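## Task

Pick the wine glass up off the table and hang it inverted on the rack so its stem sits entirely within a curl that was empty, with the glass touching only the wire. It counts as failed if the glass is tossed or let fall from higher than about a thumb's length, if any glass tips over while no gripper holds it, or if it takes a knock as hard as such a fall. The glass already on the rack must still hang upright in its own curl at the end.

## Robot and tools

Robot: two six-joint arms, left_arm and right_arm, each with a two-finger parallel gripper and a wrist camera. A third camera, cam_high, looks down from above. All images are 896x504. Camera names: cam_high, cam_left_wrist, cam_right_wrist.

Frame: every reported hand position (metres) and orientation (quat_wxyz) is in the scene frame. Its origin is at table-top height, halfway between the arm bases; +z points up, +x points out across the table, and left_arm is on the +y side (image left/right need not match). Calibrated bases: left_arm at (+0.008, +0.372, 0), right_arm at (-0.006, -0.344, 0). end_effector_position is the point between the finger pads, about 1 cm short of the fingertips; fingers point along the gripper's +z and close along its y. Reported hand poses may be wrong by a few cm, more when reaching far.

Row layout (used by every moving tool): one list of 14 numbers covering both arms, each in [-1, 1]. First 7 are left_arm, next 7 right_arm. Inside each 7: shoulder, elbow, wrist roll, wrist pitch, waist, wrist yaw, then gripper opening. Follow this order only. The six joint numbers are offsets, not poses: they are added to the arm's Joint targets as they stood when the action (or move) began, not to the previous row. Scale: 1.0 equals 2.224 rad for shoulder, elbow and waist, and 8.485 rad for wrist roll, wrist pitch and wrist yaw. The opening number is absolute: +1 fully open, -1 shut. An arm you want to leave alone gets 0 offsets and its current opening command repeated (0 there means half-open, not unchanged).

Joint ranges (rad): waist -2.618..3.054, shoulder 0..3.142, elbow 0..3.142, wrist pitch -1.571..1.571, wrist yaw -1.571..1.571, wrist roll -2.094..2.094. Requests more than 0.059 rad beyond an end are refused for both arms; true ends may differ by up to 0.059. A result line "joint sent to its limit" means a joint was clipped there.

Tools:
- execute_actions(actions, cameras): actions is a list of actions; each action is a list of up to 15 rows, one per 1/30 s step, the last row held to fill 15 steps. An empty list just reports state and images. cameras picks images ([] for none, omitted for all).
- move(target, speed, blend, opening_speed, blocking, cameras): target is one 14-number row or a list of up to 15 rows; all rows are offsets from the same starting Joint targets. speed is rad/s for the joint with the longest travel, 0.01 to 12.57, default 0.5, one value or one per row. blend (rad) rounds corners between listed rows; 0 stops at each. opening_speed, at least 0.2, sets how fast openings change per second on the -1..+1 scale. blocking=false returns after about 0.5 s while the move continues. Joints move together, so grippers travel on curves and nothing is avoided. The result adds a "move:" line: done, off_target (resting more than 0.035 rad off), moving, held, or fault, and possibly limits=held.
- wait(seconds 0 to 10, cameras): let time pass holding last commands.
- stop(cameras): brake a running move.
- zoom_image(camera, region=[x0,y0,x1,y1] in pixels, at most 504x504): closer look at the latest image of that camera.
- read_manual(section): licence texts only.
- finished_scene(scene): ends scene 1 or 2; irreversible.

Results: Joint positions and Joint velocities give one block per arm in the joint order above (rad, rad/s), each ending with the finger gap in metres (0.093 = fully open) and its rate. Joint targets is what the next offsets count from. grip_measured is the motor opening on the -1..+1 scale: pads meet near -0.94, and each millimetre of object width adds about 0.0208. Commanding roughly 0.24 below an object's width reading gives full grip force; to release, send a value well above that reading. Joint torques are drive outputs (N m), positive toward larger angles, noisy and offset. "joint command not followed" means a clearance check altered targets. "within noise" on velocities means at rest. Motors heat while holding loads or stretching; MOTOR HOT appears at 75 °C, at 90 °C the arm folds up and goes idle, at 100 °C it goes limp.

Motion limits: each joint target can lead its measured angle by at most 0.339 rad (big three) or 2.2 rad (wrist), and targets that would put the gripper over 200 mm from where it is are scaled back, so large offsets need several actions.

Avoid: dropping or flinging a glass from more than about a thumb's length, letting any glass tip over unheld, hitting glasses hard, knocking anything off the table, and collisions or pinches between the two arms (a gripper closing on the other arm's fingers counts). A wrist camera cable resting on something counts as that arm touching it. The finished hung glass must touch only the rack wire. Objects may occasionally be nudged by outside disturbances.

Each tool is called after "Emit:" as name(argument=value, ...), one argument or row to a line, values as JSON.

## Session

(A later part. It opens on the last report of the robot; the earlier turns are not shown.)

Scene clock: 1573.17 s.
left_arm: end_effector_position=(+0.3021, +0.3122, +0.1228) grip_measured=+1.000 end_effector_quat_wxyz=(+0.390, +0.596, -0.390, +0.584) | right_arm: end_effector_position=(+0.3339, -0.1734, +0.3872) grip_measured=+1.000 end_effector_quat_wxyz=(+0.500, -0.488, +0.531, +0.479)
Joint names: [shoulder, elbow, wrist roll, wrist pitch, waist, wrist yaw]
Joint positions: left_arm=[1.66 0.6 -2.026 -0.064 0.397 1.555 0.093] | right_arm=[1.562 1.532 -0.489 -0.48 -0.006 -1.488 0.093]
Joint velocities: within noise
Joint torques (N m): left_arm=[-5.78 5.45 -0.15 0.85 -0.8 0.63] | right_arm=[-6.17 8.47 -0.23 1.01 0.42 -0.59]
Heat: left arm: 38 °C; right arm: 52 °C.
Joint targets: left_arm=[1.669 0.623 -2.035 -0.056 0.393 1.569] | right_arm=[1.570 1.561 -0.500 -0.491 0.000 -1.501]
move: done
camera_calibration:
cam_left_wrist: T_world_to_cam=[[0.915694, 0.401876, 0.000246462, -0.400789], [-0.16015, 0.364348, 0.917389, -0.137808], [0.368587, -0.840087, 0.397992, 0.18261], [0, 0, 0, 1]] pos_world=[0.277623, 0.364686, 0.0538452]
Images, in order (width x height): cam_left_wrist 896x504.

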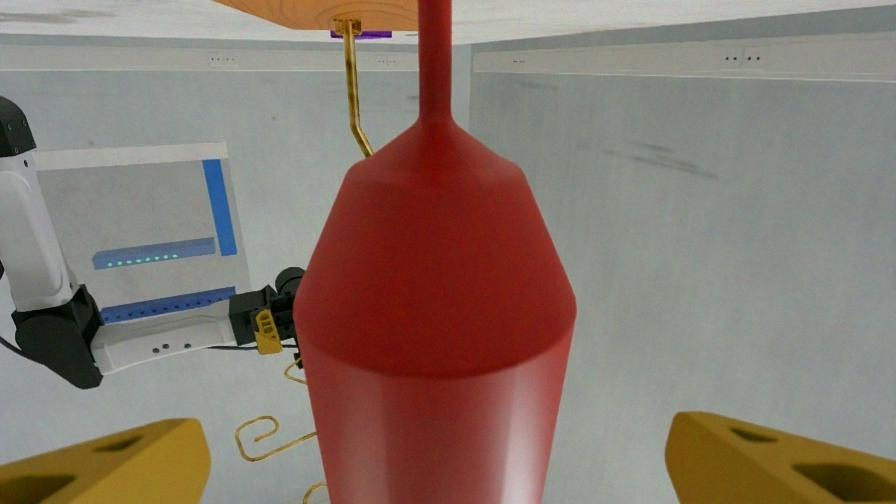

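Emit:
move(
  target=[
    [0.0369, 0.0448, 0, -0.0026, -0.0517, 0, 1, 0, 0, 0, 0, 0, 0, 1],
    [0.0647, 0.0811, 0, -0.0048, -0.0994, 0, 1, 0, 0, 0, 0, 0, 0, 1],
    [0.0647, 0.0811, 0, -0.0048, -0.0994, 0, 0.35, 0, 0, 0, 0, 0, 0, 1],
  ],
  speed=[0.3, 0.25, 0.25],
  opening_speed=0.5,
  cameras=["cam_left_wrist"],
)

Scene clock: 1590.77 s.
left_arm: end_effector_position=(+0.3258, +0.2566, +0.1236) grip_measured=+0.577 end_effector_quat_wxyz=(+0.448, +0.546, -0.457, +0.540) | right_arm: end_effector_position=(+0.3339, -0.1734, +0.3872) grip_measured=+1.000 end_effector_quat_wxyz=(+0.500, -0.488, +0.531, +0.479)
Joint names: [shoulder, elbow, wrist roll, wrist pitch, waist, wrist yaw]
Joint positions: left_arm=[1.803 0.779 -2.026 -0.086 0.175 1.555 0.073] | right_arm=[1.562 1.532 -0.489 -0.48 -0.006 -1.488 0.093]
Joint velocities: within noise
Joint torques (N m): left_arm=[-7.2 6.02 -0.18 0.67 -0.73 0.54] | right_arm=[-6.37 8.36 -0.19 1.03 0.34 -0.6]
Heat: left arm: 38 °C; right arm: 52 °C.
Joint targets: left_arm=[1.812 0.804 -2.035 -0.097 0.172 1.569] | right_arm=[1.570 1.561 -0.500 -0.491 0.000 -1.501]
move: done
camera_calibration:
cam_left_wrist: T_world_to_cam=[[0.981612, 0.190351, 0.0143288, -0.369159], [-0.088707, 0.388406, 0.917209, -0.143894], [0.169026, -0.901614, 0.398149, 0.20759], [0, 0, 0, 1]] pos_world=[0.314518, 0.313325, 0.054619]
Images, in order (width x height): cam_left_wrist 896x504.

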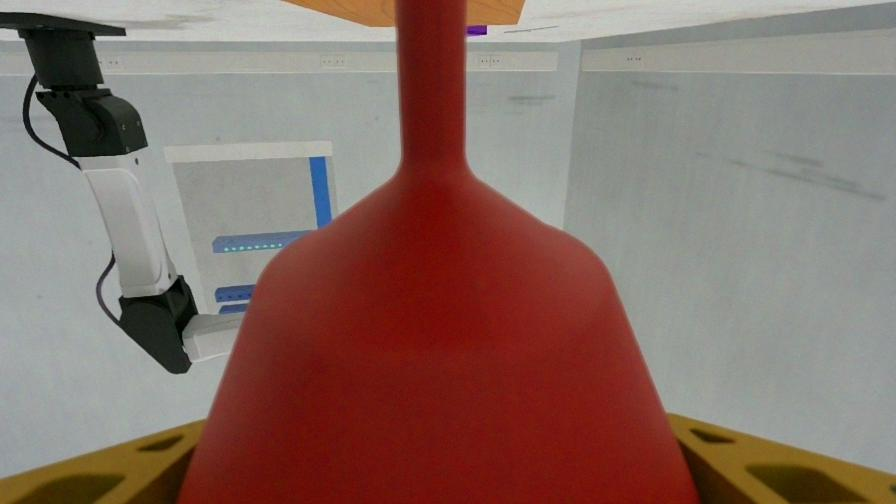

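Emit:
move(
  target=[
    [-0.0162, 0, 0, 0, 0, 0, 0.35, 0, 0, 0, 0, 0, 0, 1],
    [-0.112, 0.0832, 0, 0, 0, 0, 0.35, 0, 0, 0, 0, 0, 0, 1],
    [-0.2244, -0.0337, 0.2405, 0.0863, -0.1799, -0.0892, 0.35, 0, 0, 0, 0, 0, 0, 1],
  ],
  speed=[0.3, 0.3, 1.0],
  blend=[0, 0.03, 0],
)

Scene clock: 1674.47 s.
left_arm: end_effector_position=(+0.3543, +0.1654, +0.2783) grip_measured=+0.564 end_effector_quat_wxyz=(+0.607, +0.351, +0.616, -0.358) | right_arm: end_effector_position=(+0.3339, -0.1734, +0.3872) grip_measured=+1.000 end_effector_quat_wxyz=(+0.500, -0.488, +0.531, +0.479)
Joint names: [shoulder, elbow, wrist roll, wrist pitch, waist, wrist yaw]
Joint positions: left_arm=[1.343 0.736 -0.008 0.597 -0.224 0.827 0.072] | right_arm=[1.562 1.532 -0.489 -0.48 -0.006 -1.488 0.093]
Joint velocities: within noise
Joint torques (N m): left_arm=[-8.73 5.11 0.11 2.05 -0.98 -0.18] | right_arm=[-6.32 8.43 -0.19 1.05 0.47 -0.62]
Heat: left arm: 40 °C; right arm: 52 °C.
Joint targets: left_arm=[1.314 0.729 0.006 0.635 -0.228 0.812] | right_arm=[1.570 1.561 -0.500 -0.491 0.000 -1.501]
move: off_target (left_arm); left_arm: the wrist pitch is farthest, 0.038 rad from its target
camera_calibration:
cam_left_wrist: T_world_to_cam=[[-0.873296, -0.48715, 0.00631509, 0.389419], [-0.208193, 0.361438, -0.908856, 0.307118], [0.440466, -0.795014, -0.417063, 0.172056], [0, 0, 0, 1]] pos_world=[0.328233, 0.215489, 0.348425]
cam_right_wrist: T_world_to_cam=[[0.99544, -0.0756961, -0.05804, -0.321335], [-0.0855096, -0.438525, -0.894642, 0.339155], [0.0422689, 0.895525, -0.442999, 0.39053], [0, 0, 0, 1]] pos_world=[0.332364, -0.225325, 0.457776]

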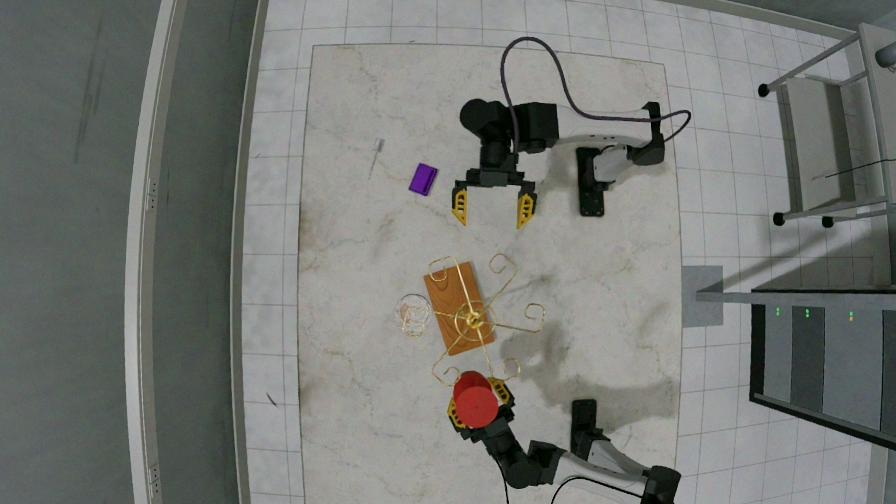

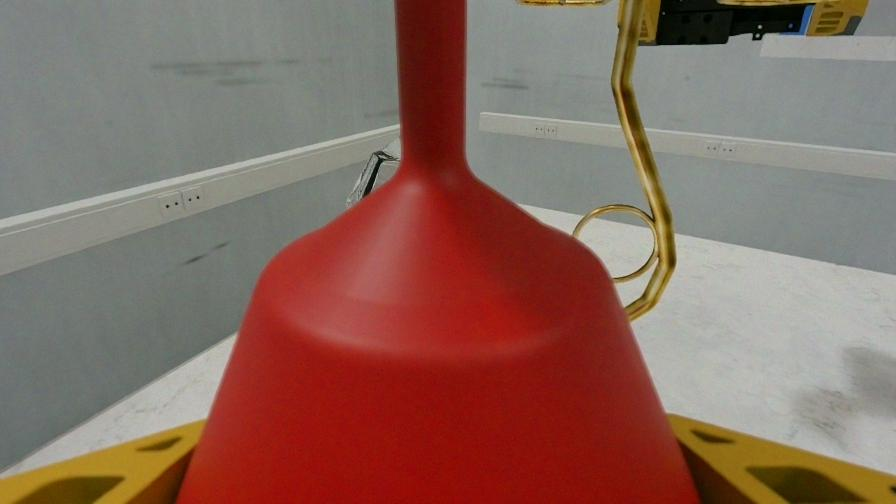

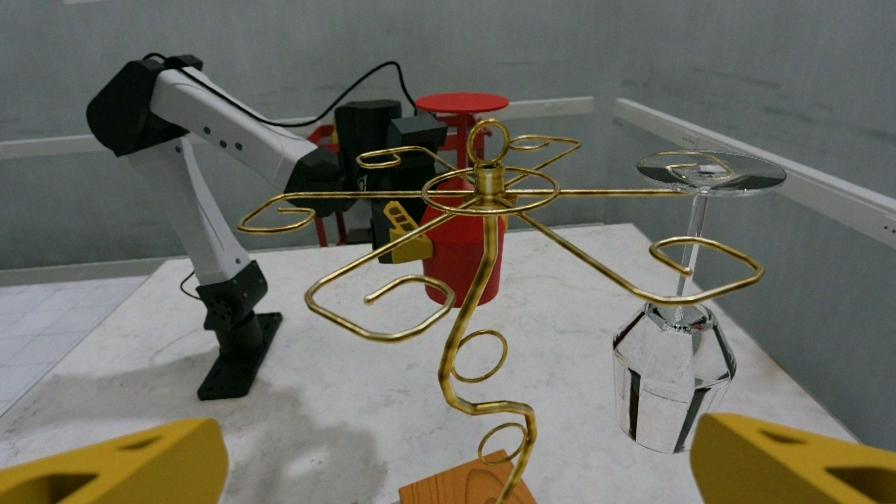

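Emit:
zoom_image(
  camera="cam_high",
  region=[425, 350, 530, 434],
)

Scaled by 4.800 from the camera's 896x504 image, which has a finer 1280x720 frame.

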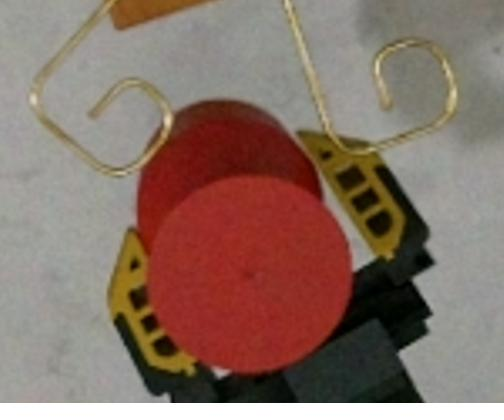

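Emit:
move(
  target=[
    [0.0153, 0.0121, 0, 0, 0, 0, 0.35, 0, 0, 0, 0, 0, 0, 1],
    [0.1099, 0.0415, 0, 0.0263, -0.0863, -0.0229, 0.35, 0, 0, 0, 0, 0, 0, 1],
  ],
  speed=[0.3, 0.25],
  cameras=["cam_high", "cam_right_wrist"],
)

Emit:
zoom_image(
  camera="cam_high",
  region=[425, 330, 530, 414],
)

Emit:
zoom_image(
  camera="cam_right_wrist",
  region=[340, 80, 620, 240],
)

Scene clock: 1864.00 s.
left_arm: end_effector_position=(+0.3720, +0.1010, +0.2610) grip_measured=+0.564 end_effector_quat_wxyz=(+0.628, +0.355, +0.595, -0.355) | right_arm: end_effector_position=(+0.3339, -0.1734, +0.3872) grip_measured=+1.000 end_effector_quat_wxyz=(+0.500, -0.488, +0.531, +0.479)
Joint names: [shoulder, elbow, wrist roll, wrist pitch, waist, wrist yaw]
Joint positions: left_arm=[1.553 0.786 -0.007 0.818 -0.416 0.634 0.072] | right_arm=[1.562 1.532 -0.489 -0.48 -0.006 -1.488 0.093]
Joint velocities: within noise
Joint torques (N m): left_arm=[-7.19 8.05 0.03 2.19 -0.72 -0.17] | right_arm=[-6.17 8.44 -0.24 1.05 0.34 -0.59]
Heat: left arm: 45 °C; right arm: 53 °C.
Joint targets: left_arm=[1.558 0.821 0.005 0.858 -0.420 0.617] | right_arm=[1.570 1.561 -0.500 -0.491 0.000 -1.501]
move: off_target (left_arm); left_arm: the wrist pitch is farthest, 0.041 rad from its target
camera_calibration:
cam_right_wrist: T_world_to_cam=[[0.99544, -0.0756961, -0.05804, -0.321335], [-0.0855096, -0.438525, -0.894642, 0.339155], [0.0422689, 0.895525, -0.442999, 0.39053], [0, 0, 0, 1]] pos_world=[0.332364, -0.225325, 0.457776]
Images, in order (width x height): cam_high 896x504, cam_right_wrist 896x504.

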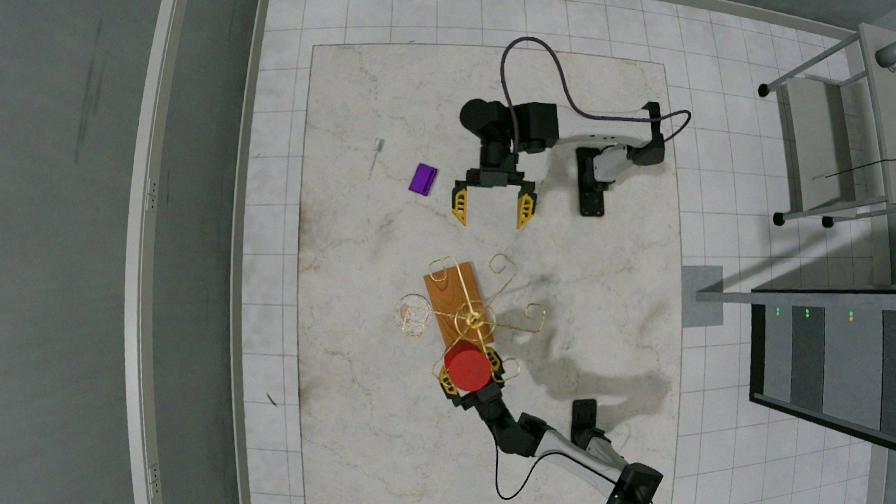

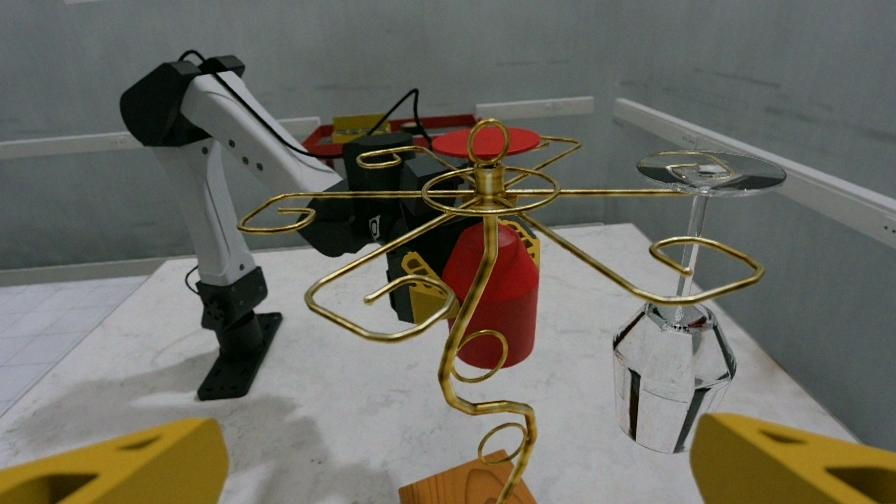

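Scaled by 4.800 from the camera's 896x504 image, which has a finer 1280x720 frame.

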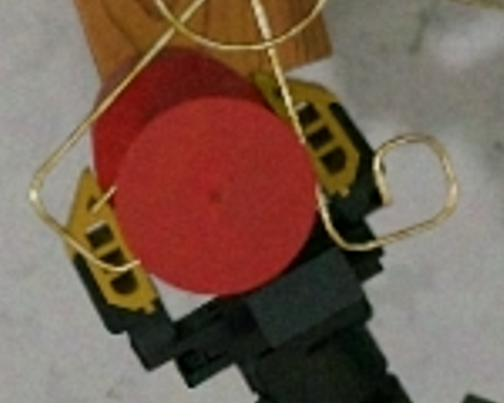

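Scaled by 1.800 from the camera's 896x504 image, which has a finer 1280x720 frame.

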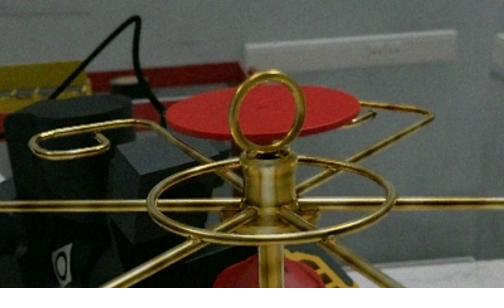

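Emit:
move(
  target=[
    [0.0531, 0.06, 0, 0, -0.0141, -0.0035, 0.35, 0, 0, 0, 0, 0, 0, 1],
    [0.0531, 0.06, 0, -0.0012, -0.0117, -0.0006, 0.35, 0, 0, 0, 0, 0, 0, 1],
    [0.0733, 0.0832, 0, -0.0024, 0.0166, 0.0071, 0.35, 0, 0, 0, 0, 0, 0, 1],
  ],
  speed=[0.12, 0.1, 0.08],
  cameras=["cam_high", "cam_right_wrist"],
)

Emit:
zoom_image(
  camera="cam_high",
  region=[395, 330, 500, 414],
)

Emit:
zoom_image(
  camera="cam_right_wrist",
  region=[420, 80, 700, 240],
)

Scene clock: 1931.70 s.
left_arm: end_effector_position=(+0.4170, +0.0923, +0.2677) grip_measured=+0.564 end_effector_quat_wxyz=(+0.635, +0.357, +0.587, -0.354) | right_arm: end_effector_position=(+0.3339, -0.1734, +0.3872) grip_measured=+1.000 end_effector_quat_wxyz=(+0.500, -0.488, +0.531, +0.479)
Joint names: [shoulder, elbow, wrist roll, wrist pitch, waist, wrist yaw]
Joint positions: left_arm=[1.715 0.969 -0.007 0.819 -0.387 0.666 0.072] | right_arm=[1.562 1.532 -0.489 -0.48 -0.006 -1.488 0.093]
Joint velocities: within noise
Joint torques (N m): left_arm=[-8.65 8.01 0.05 1.97 -0.16 0.12] | right_arm=[-6.23 8.54 -0.2 1.05 0.31 -0.59]
Heat: left arm: 47 °C; right arm: 53 °C.
Joint targets: left_arm=[1.721 1.006 0.005 0.838 -0.383 0.678] | right_arm=[1.570 1.561 -0.500 -0.491 0.000 -1.501]
move: off_target (left_arm); left_arm: the elbow is farthest, 0.037 rad from its target
camera_calibration:
cam_right_wrist: T_world_to_cam=[[0.99544, -0.0756961, -0.05804, -0.321335], [-0.0855096, -0.438525, -0.894642, 0.339155], [0.0422689, 0.895525, -0.442999, 0.39053], [0, 0, 0, 1]] pos_world=[0.332364, -0.225325, 0.457776]
Images, in order (width x height): cam_high 896x504, cam_right_wrist 896x504.

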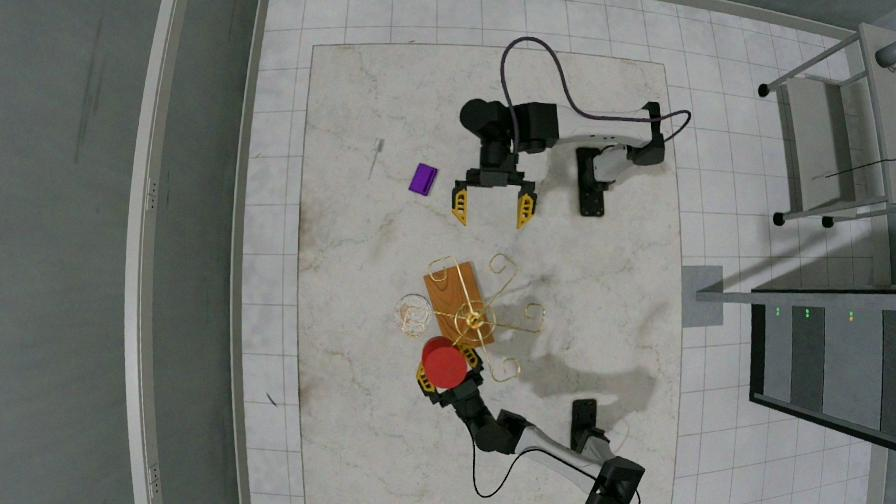

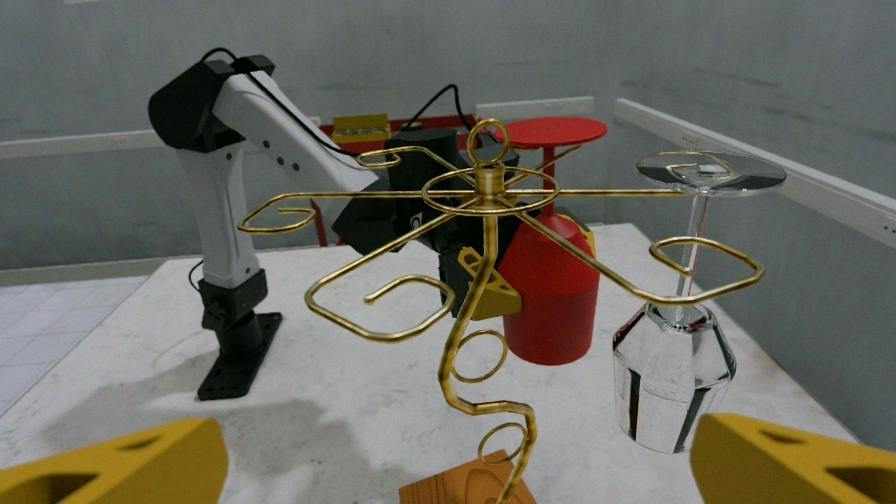

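Scaled by 4.800 from the camera's 896x504 image, which has a finer 1280x720 frame.

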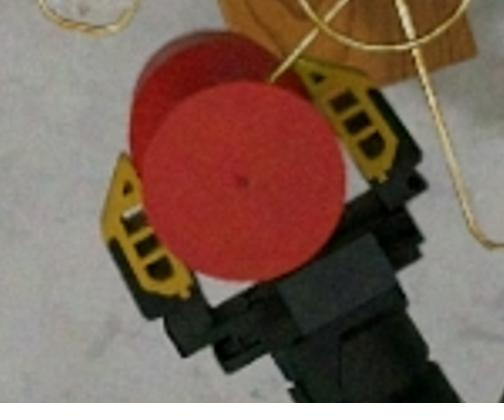

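Scaled by 1.800 from the camera's 896x504 image, which has a finer 1280x720 frame.

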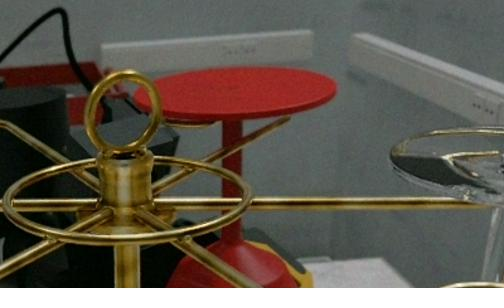

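Emit:
move(
  target=[
    [0.0081, 0.0094, 0, 0, 0.0037, 0.0006, 0.35, 0, 0, 0, 0, 0, 0, 1],
    [0.0108, 0.013, 0, 0, 0.0178, 0.0043, 0.35, 0, 0, 0, 0, 0, 0, 1],
  ],
  speed=0.06,
  cameras=["cam_high", "cam_right_wrist"],
)

Emit:
zoom_image(
  camera="cam_high",
  region=[395, 330, 500, 414],
)

Emit:
zoom_image(
  camera="cam_right_wrist",
  region=[460, 80, 660, 200],
)

Scene clock: 1978.77 s.
left_arm: end_effector_position=(+0.4287, +0.1031, +0.2686) grip_measured=+0.564 end_effector_quat_wxyz=(+0.637, +0.357, +0.585, -0.352) | right_arm: end_effector_position=(+0.3339, -0.1734, +0.3872) grip_measured=+1.000 end_effector_quat_wxyz=(+0.500, -0.488, +0.531, +0.479)
Joint names: [shoulder, elbow, wrist roll, wrist pitch, waist, wrist yaw]
Joint positions: left_arm=[1.739 0.998 -0.007 0.819 -0.347 0.702 0.072] | right_arm=[1.562 1.532 -0.489 -0.48 -0.006 -1.488 0.093]
Joint velocities: within noise
Joint torques (N m): left_arm=[-8.77 8.24 0.07 1.92 0.03 0.09] | right_arm=[-6.24 8.5 -0.21 1.04 0.61 -0.64]
Heat: left arm: 47 °C; right arm: 53 °C.
Joint targets: left_arm=[1.745 1.035 0.005 0.838 -0.343 0.714] | right_arm=[1.570 1.561 -0.500 -0.491 0.000 -1.501]
move: off_target (left_arm); left_arm: the elbow is farthest, 0.037 rad from its target
camera_calibration:
cam_right_wrist: T_world_to_cam=[[0.99544, -0.0756961, -0.05804, -0.321335], [-0.0855096, -0.438525, -0.894642, 0.339155], [0.0422689, 0.895525, -0.442999, 0.39053], [0, 0, 0, 1]] pos_world=[0.332364, -0.225325, 0.457776]
Images, in order (width x height): cam_high 896x504, cam_right_wrist 896x504.

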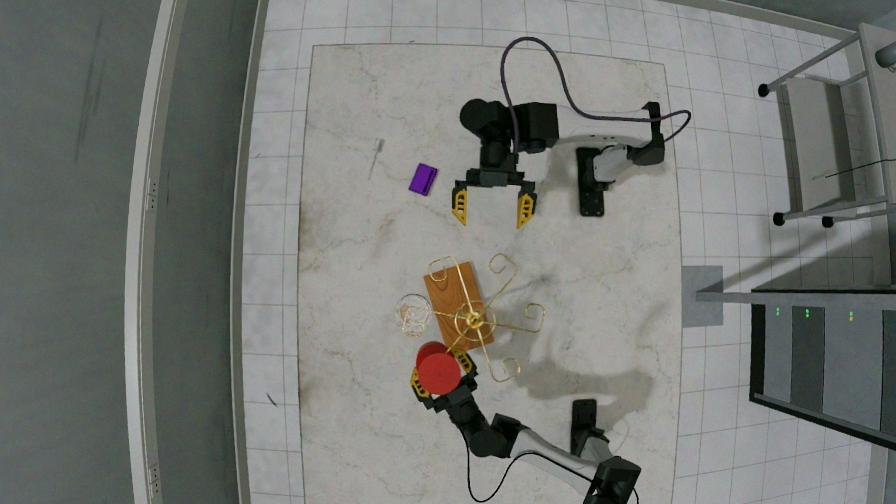

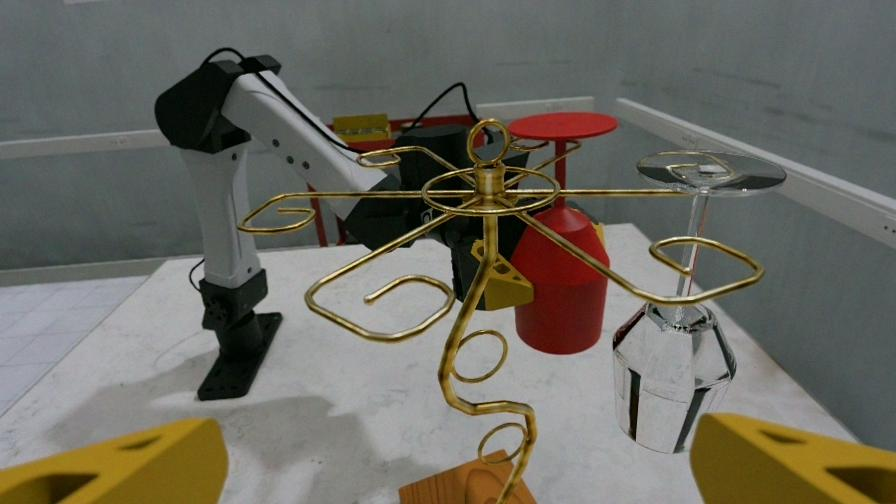

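Scaled by 4.800 from the camera's 896x504 image, which has a finer 1280x720 frame.

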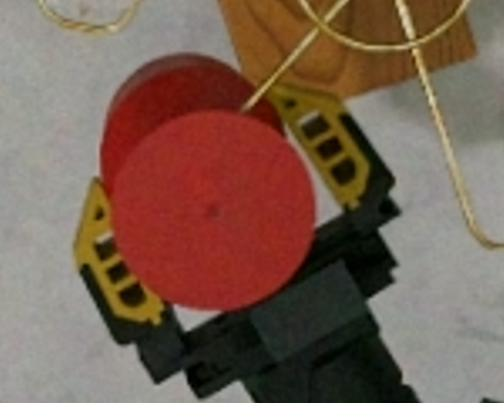

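Scaled by 2.520 from the camera's 896x504 image, which has a finer 1280x720 frame.

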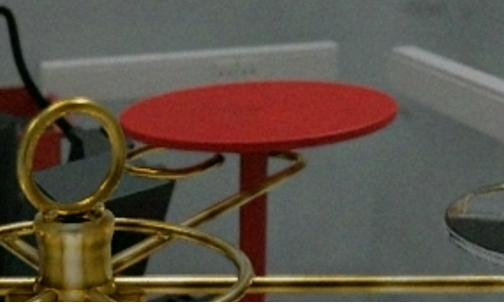

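Emit:
move(
  target=[
    [0, -0.013, 0, 0, 0, 0, 0.35, 0, 0, 0, 0, 0, 0, 1],
    [0.0045, -0.0202, 0, 0, 0, 0, 0.35, 0, 0, 0, 0, 0, 0, 1],
  ],
  speed=0.04,
  cameras=["cam_high", "cam_right_wrist"],
)

Emit:
zoom_image(
  camera="cam_right_wrist",
  region=[460, 80, 660, 200],
)

Emit:
zoom_image(
  camera="cam_high",
  region=[395, 330, 500, 414],
)

Scene clock: 2004.63 s.
left_arm: end_effector_position=(+0.4302, +0.1024, +0.2635) grip_measured=+0.564 end_effector_quat_wxyz=(+0.633, +0.357, +0.589, -0.353) | right_arm: end_effector_position=(+0.3339, -0.1734, +0.3872) grip_measured=+1.000 end_effector_quat_wxyz=(+0.500, -0.488, +0.531, +0.479)
Joint names: [shoulder, elbow, wrist roll, wrist pitch, waist, wrist yaw]
Joint positions: left_arm=[1.75 0.999 -0.007 0.818 -0.347 0.703 0.072] | right_arm=[1.562 1.532 -0.489 -0.48 -0.006 -1.488 0.093]
Joint velocities: within noise
Joint torques (N m): left_arm=[-9.02 4.68 0.01 1.93 0.06 0.1] | right_arm=[-6.3 8.51 -0.25 1.05 0.4 -0.6]
Heat: left arm: 47 °C; right arm: 53 °C.
Joint targets: left_arm=[1.755 0.990 0.005 0.838 -0.343 0.714] | right_arm=[1.570 1.561 -0.500 -0.491 0.000 -1.501]
move: done
camera_calibration:
cam_right_wrist: T_world_to_cam=[[0.99544, -0.0756961, -0.05804, -0.321335], [-0.0855096, -0.438525, -0.894642, 0.339155], [0.0422689, 0.895525, -0.442999, 0.39053], [0, 0, 0, 1]] pos_world=[0.332364, -0.225325, 0.457776]
Images, in order (width x height): cam_high 896x504, cam_right_wrist 896x504.

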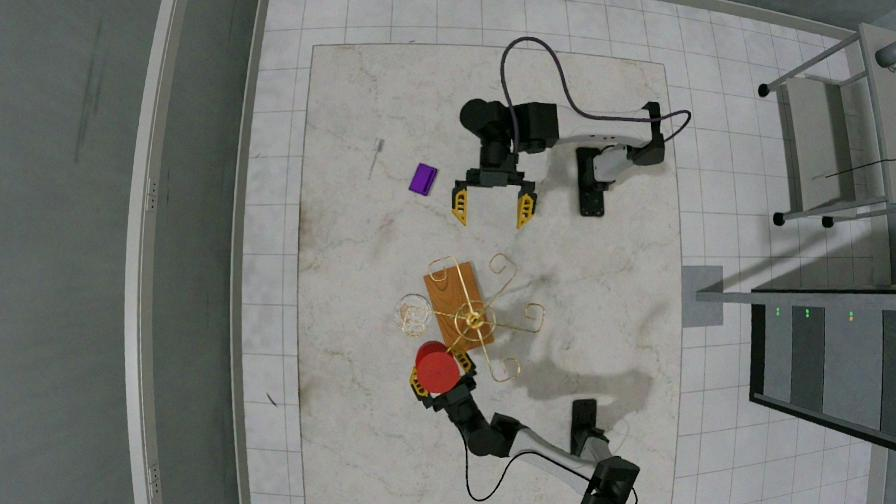

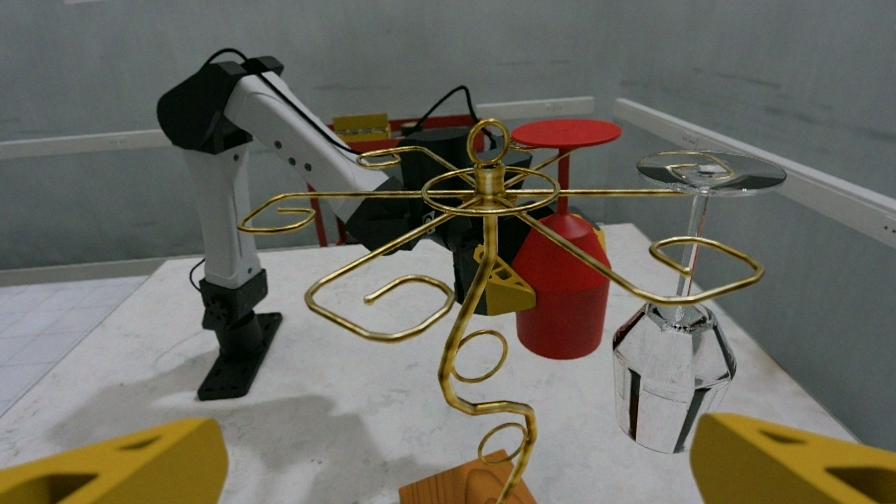

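Scaled by 2.520 from the camera's 896x504 image, which has a finer 1280x720 frame.

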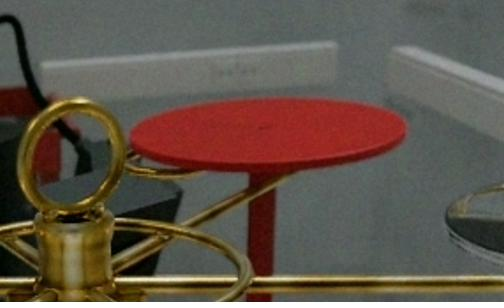

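Scaled by 4.800 from the camera's 896x504 image, which has a finer 1280x720 frame.

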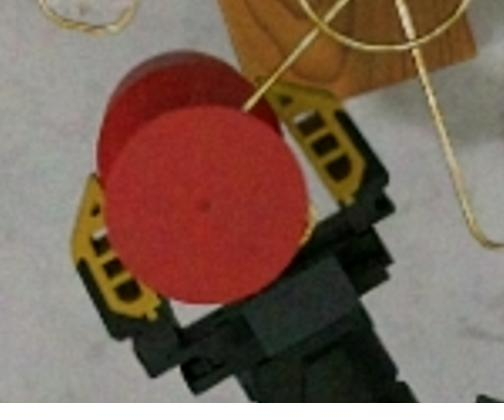

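Emit:
move(
  target=[
    [0, -0.0108, 0, 0, 0, 0, 0.35, 0, 0, 0, 0, 0, 0, 1],
    [0, -0.0108, 0, 0, 0, 0, 1, 0, 0, 0, 0, 0, 0, 1],
  ],
  speed=0.03,
  opening_speed=0.4,
  cameras=["cam_high", "cam_right_wrist", "cam_left_wrist"],
)

Emit:
zoom_image(
  camera="cam_right_wrist",
  region=[460, 80, 660, 200],
)

Emit:
zoom_image(
  camera="cam_high",
  region=[395, 330, 500, 414],
)

Scene clock: 2031.97 s.
left_arm: end_effector_position=(+0.4272, +0.1032, +0.2567) grip_measured=+1.000 end_effector_quat_wxyz=(+0.631, +0.358, +0.591, -0.353) | right_arm: end_effector_position=(+0.3339, -0.1734, +0.3872) grip_measured=+1.000 end_effector_quat_wxyz=(+0.500, -0.488, +0.531, +0.479)
Joint names: [shoulder, elbow, wrist roll, wrist pitch, waist, wrist yaw]
Joint positions: left_arm=[1.75 0.975 -0.005 0.834 -0.347 0.705 0.093] | right_arm=[1.562 1.532 -0.489 -0.48 -0.006 -1.488 0.093]
Joint velocities: within noise
Joint torques (N m): left_arm=[-8.77 4.68 0.04 1.76 0.01 0.04] | right_arm=[-6.17 8.42 -0.22 1.05 0.36 -0.6]
Heat: left arm: 47 °C; right arm: 53 °C.
Joint targets: left_arm=[1.755 0.966 0.006 0.838 -0.343 0.714] | right_arm=[1.570 1.561 -0.500 -0.491 0.000 -1.501]
move: done
camera_calibration:
cam_left_wrist: T_world_to_cam=[[-0.873116, -0.485632, -0.0427656, 0.435389], [-0.144982, 0.34241, -0.928297, 0.305115], [0.465454, -0.804311, -0.369372, 0.05957], [0, 0, 0, 1]] pos_world=[0.396654, 0.154878, 0.32386]
cam_right_wrist: T_world_to_cam=[[0.99544, -0.0756961, -0.05804, -0.321335], [-0.0855096, -0.438525, -0.894642, 0.339155], [0.0422689, 0.895525, -0.442999, 0.39053], [0, 0, 0, 1]] pos_world=[0.332364, -0.225325, 0.457776]

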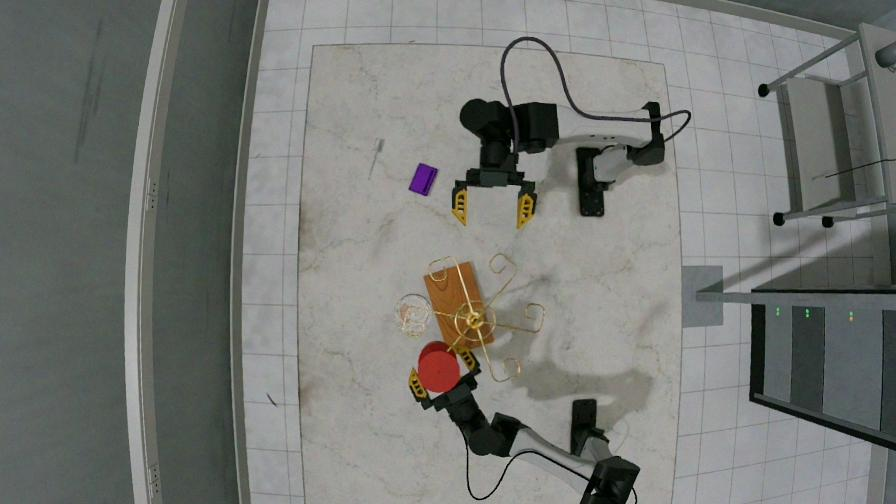

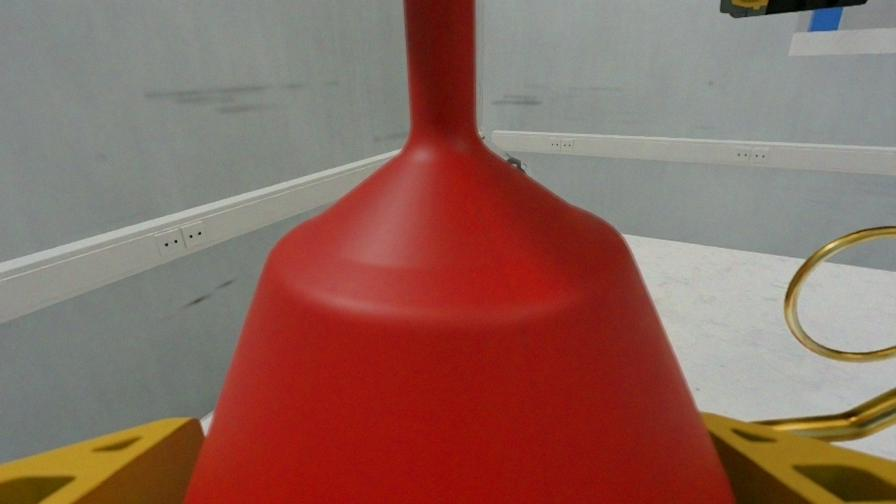

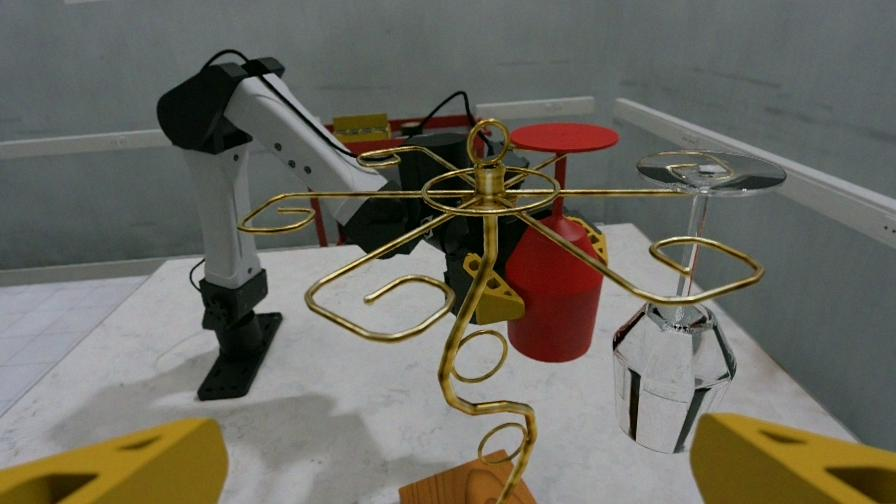

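Scaled by 2.520 from the camera's 896x504 image, which has a finer 1280x720 frame.

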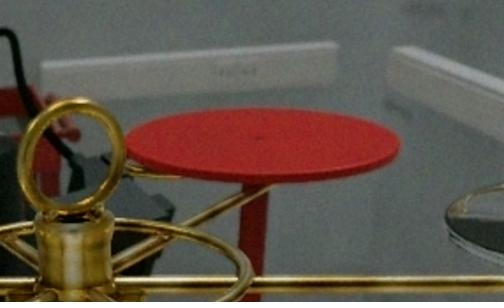

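Scaled by 4.800 from the camera's 896x504 image, which has a finer 1280x720 frame.

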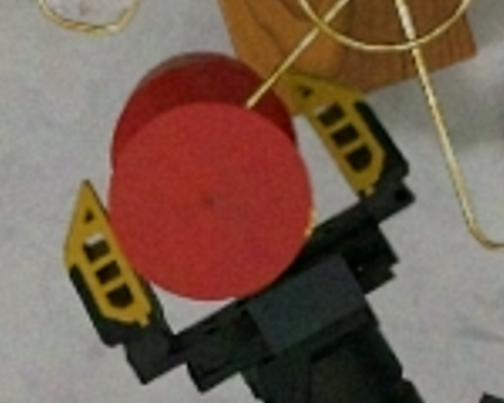

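Emit:
move(
  target=[
    [-0.0135, 0, 0, 0, 0, 0, 1, 0, 0, 0, 0, 0, 0, 1],
    [-0.0865, -0.0796, 0, 0.0007, 0.0544, 0.0147, 1, 0, 0, 0, 0, 0, 0, 1],
    [-0.152, -0.1407, 0, 0, 0.1263, 0.0336, 1, 0, 0, 0, 0, 0, 0, 1],
  ],
  speed=[0.15, 0.1, 0.3],
  cameras=["cam_high", "cam_right_wrist", "cam_left_wrist"],
)

Emit:
zoom_image(
  camera="cam_right_wrist",
  region=[440, 80, 680, 380],
)

Emit:
zoom_image(
  camera="cam_high",
  region=[395, 330, 500, 414],
)

Scene clock: 2079.23 s.
left_arm: end_effector_position=(+0.3669, +0.2069, +0.2543) grip_measured=+1.000 end_effector_quat_wxyz=(+0.627, +0.362, +0.596, -0.349) | right_arm: end_effector_position=(+0.3339, -0.1734, +0.3872) grip_measured=+1.000 end_effector_quat_wxyz=(+0.500, -0.488, +0.531, +0.479)
Joint names: [shoulder, elbow, wrist roll, wrist pitch, waist, wrist yaw]
Joint positions: left_arm=[1.443 0.663 -0.005 0.832 -0.066 0.986 0.093] | right_arm=[1.562 1.532 -0.489 -0.48 -0.006 -1.488 0.093]
Joint velocities: within noise
Joint torques (N m): left_arm=[-8.61 4.34 0.12 1.65 -0.18 0.12] | right_arm=[-6.39 8.39 -0.23 1.03 0.5 -0.61]
Heat: left arm: 49 °C; right arm: 53 °C.
Joint targets: left_arm=[1.417 0.653 0.006 0.838 -0.062 0.999] | right_arm=[1.570 1.561 -0.500 -0.491 0.000 -1.501]
move: done
camera_calibration:
cam_left_wrist: T_world_to_cam=[[-0.872714, -0.485905, -0.0475998, 0.434128], [-0.148894, 0.35773, -0.921878, 0.255301], [0.464973, -0.797449, -0.384545, 0.172761], [0, 0, 0, 1]] pos_world=[0.336553, 0.257384, 0.322456]
cam_right_wrist: T_world_to_cam=[[0.99544, -0.0756961, -0.05804, -0.321335], [-0.0855096, -0.438525, -0.894642, 0.339155], [0.0422689, 0.895525, -0.442999, 0.39053], [0, 0, 0, 1]] pos_world=[0.332364, -0.225325, 0.457776]

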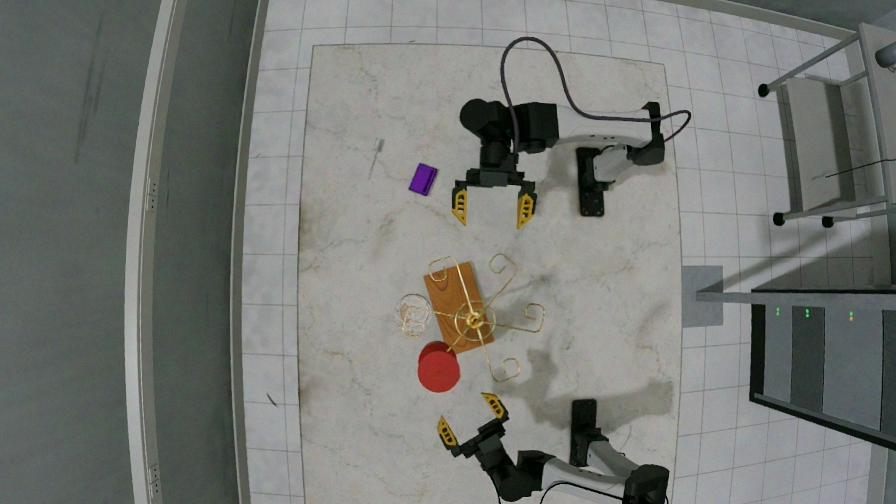

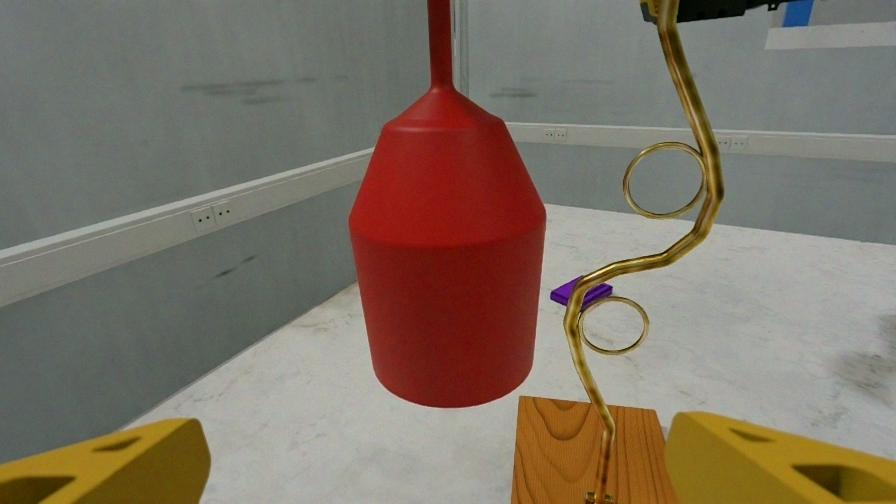

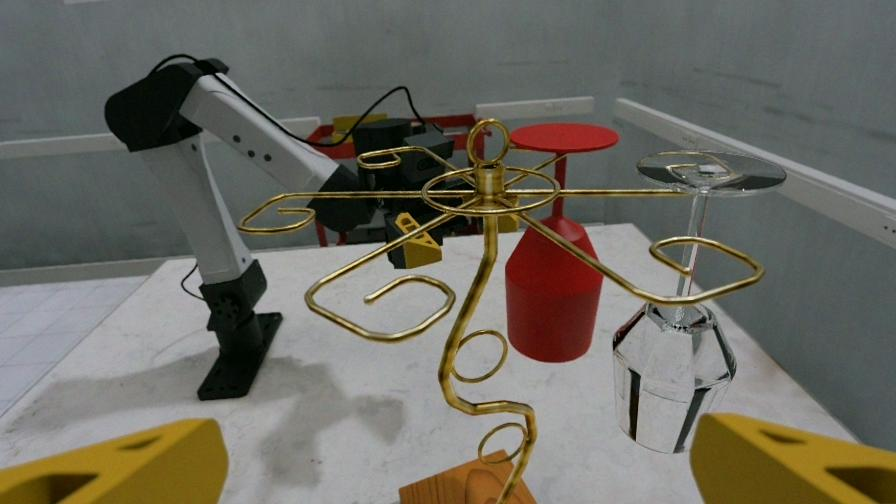

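Scaled by 1.680 from the camera's 896x504 image, which has a finer 1280x720 frame.

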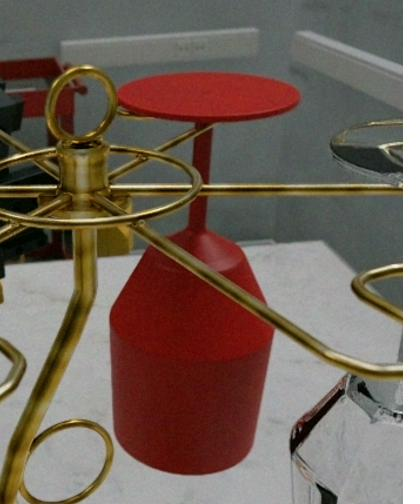

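Scaled by 4.800 from the camera's 896x504 image, which has a finer 1280x720 frame.

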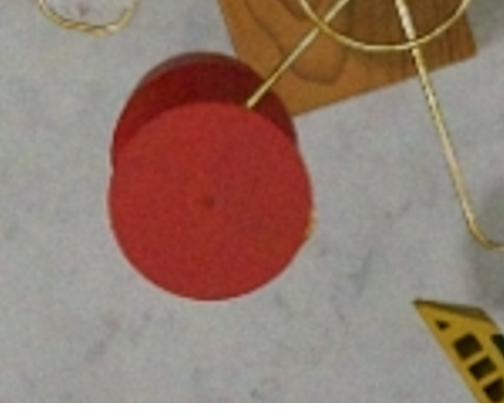

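Emit:
finished_scene(
  scene=1,
)

The scene is finished: the task was done.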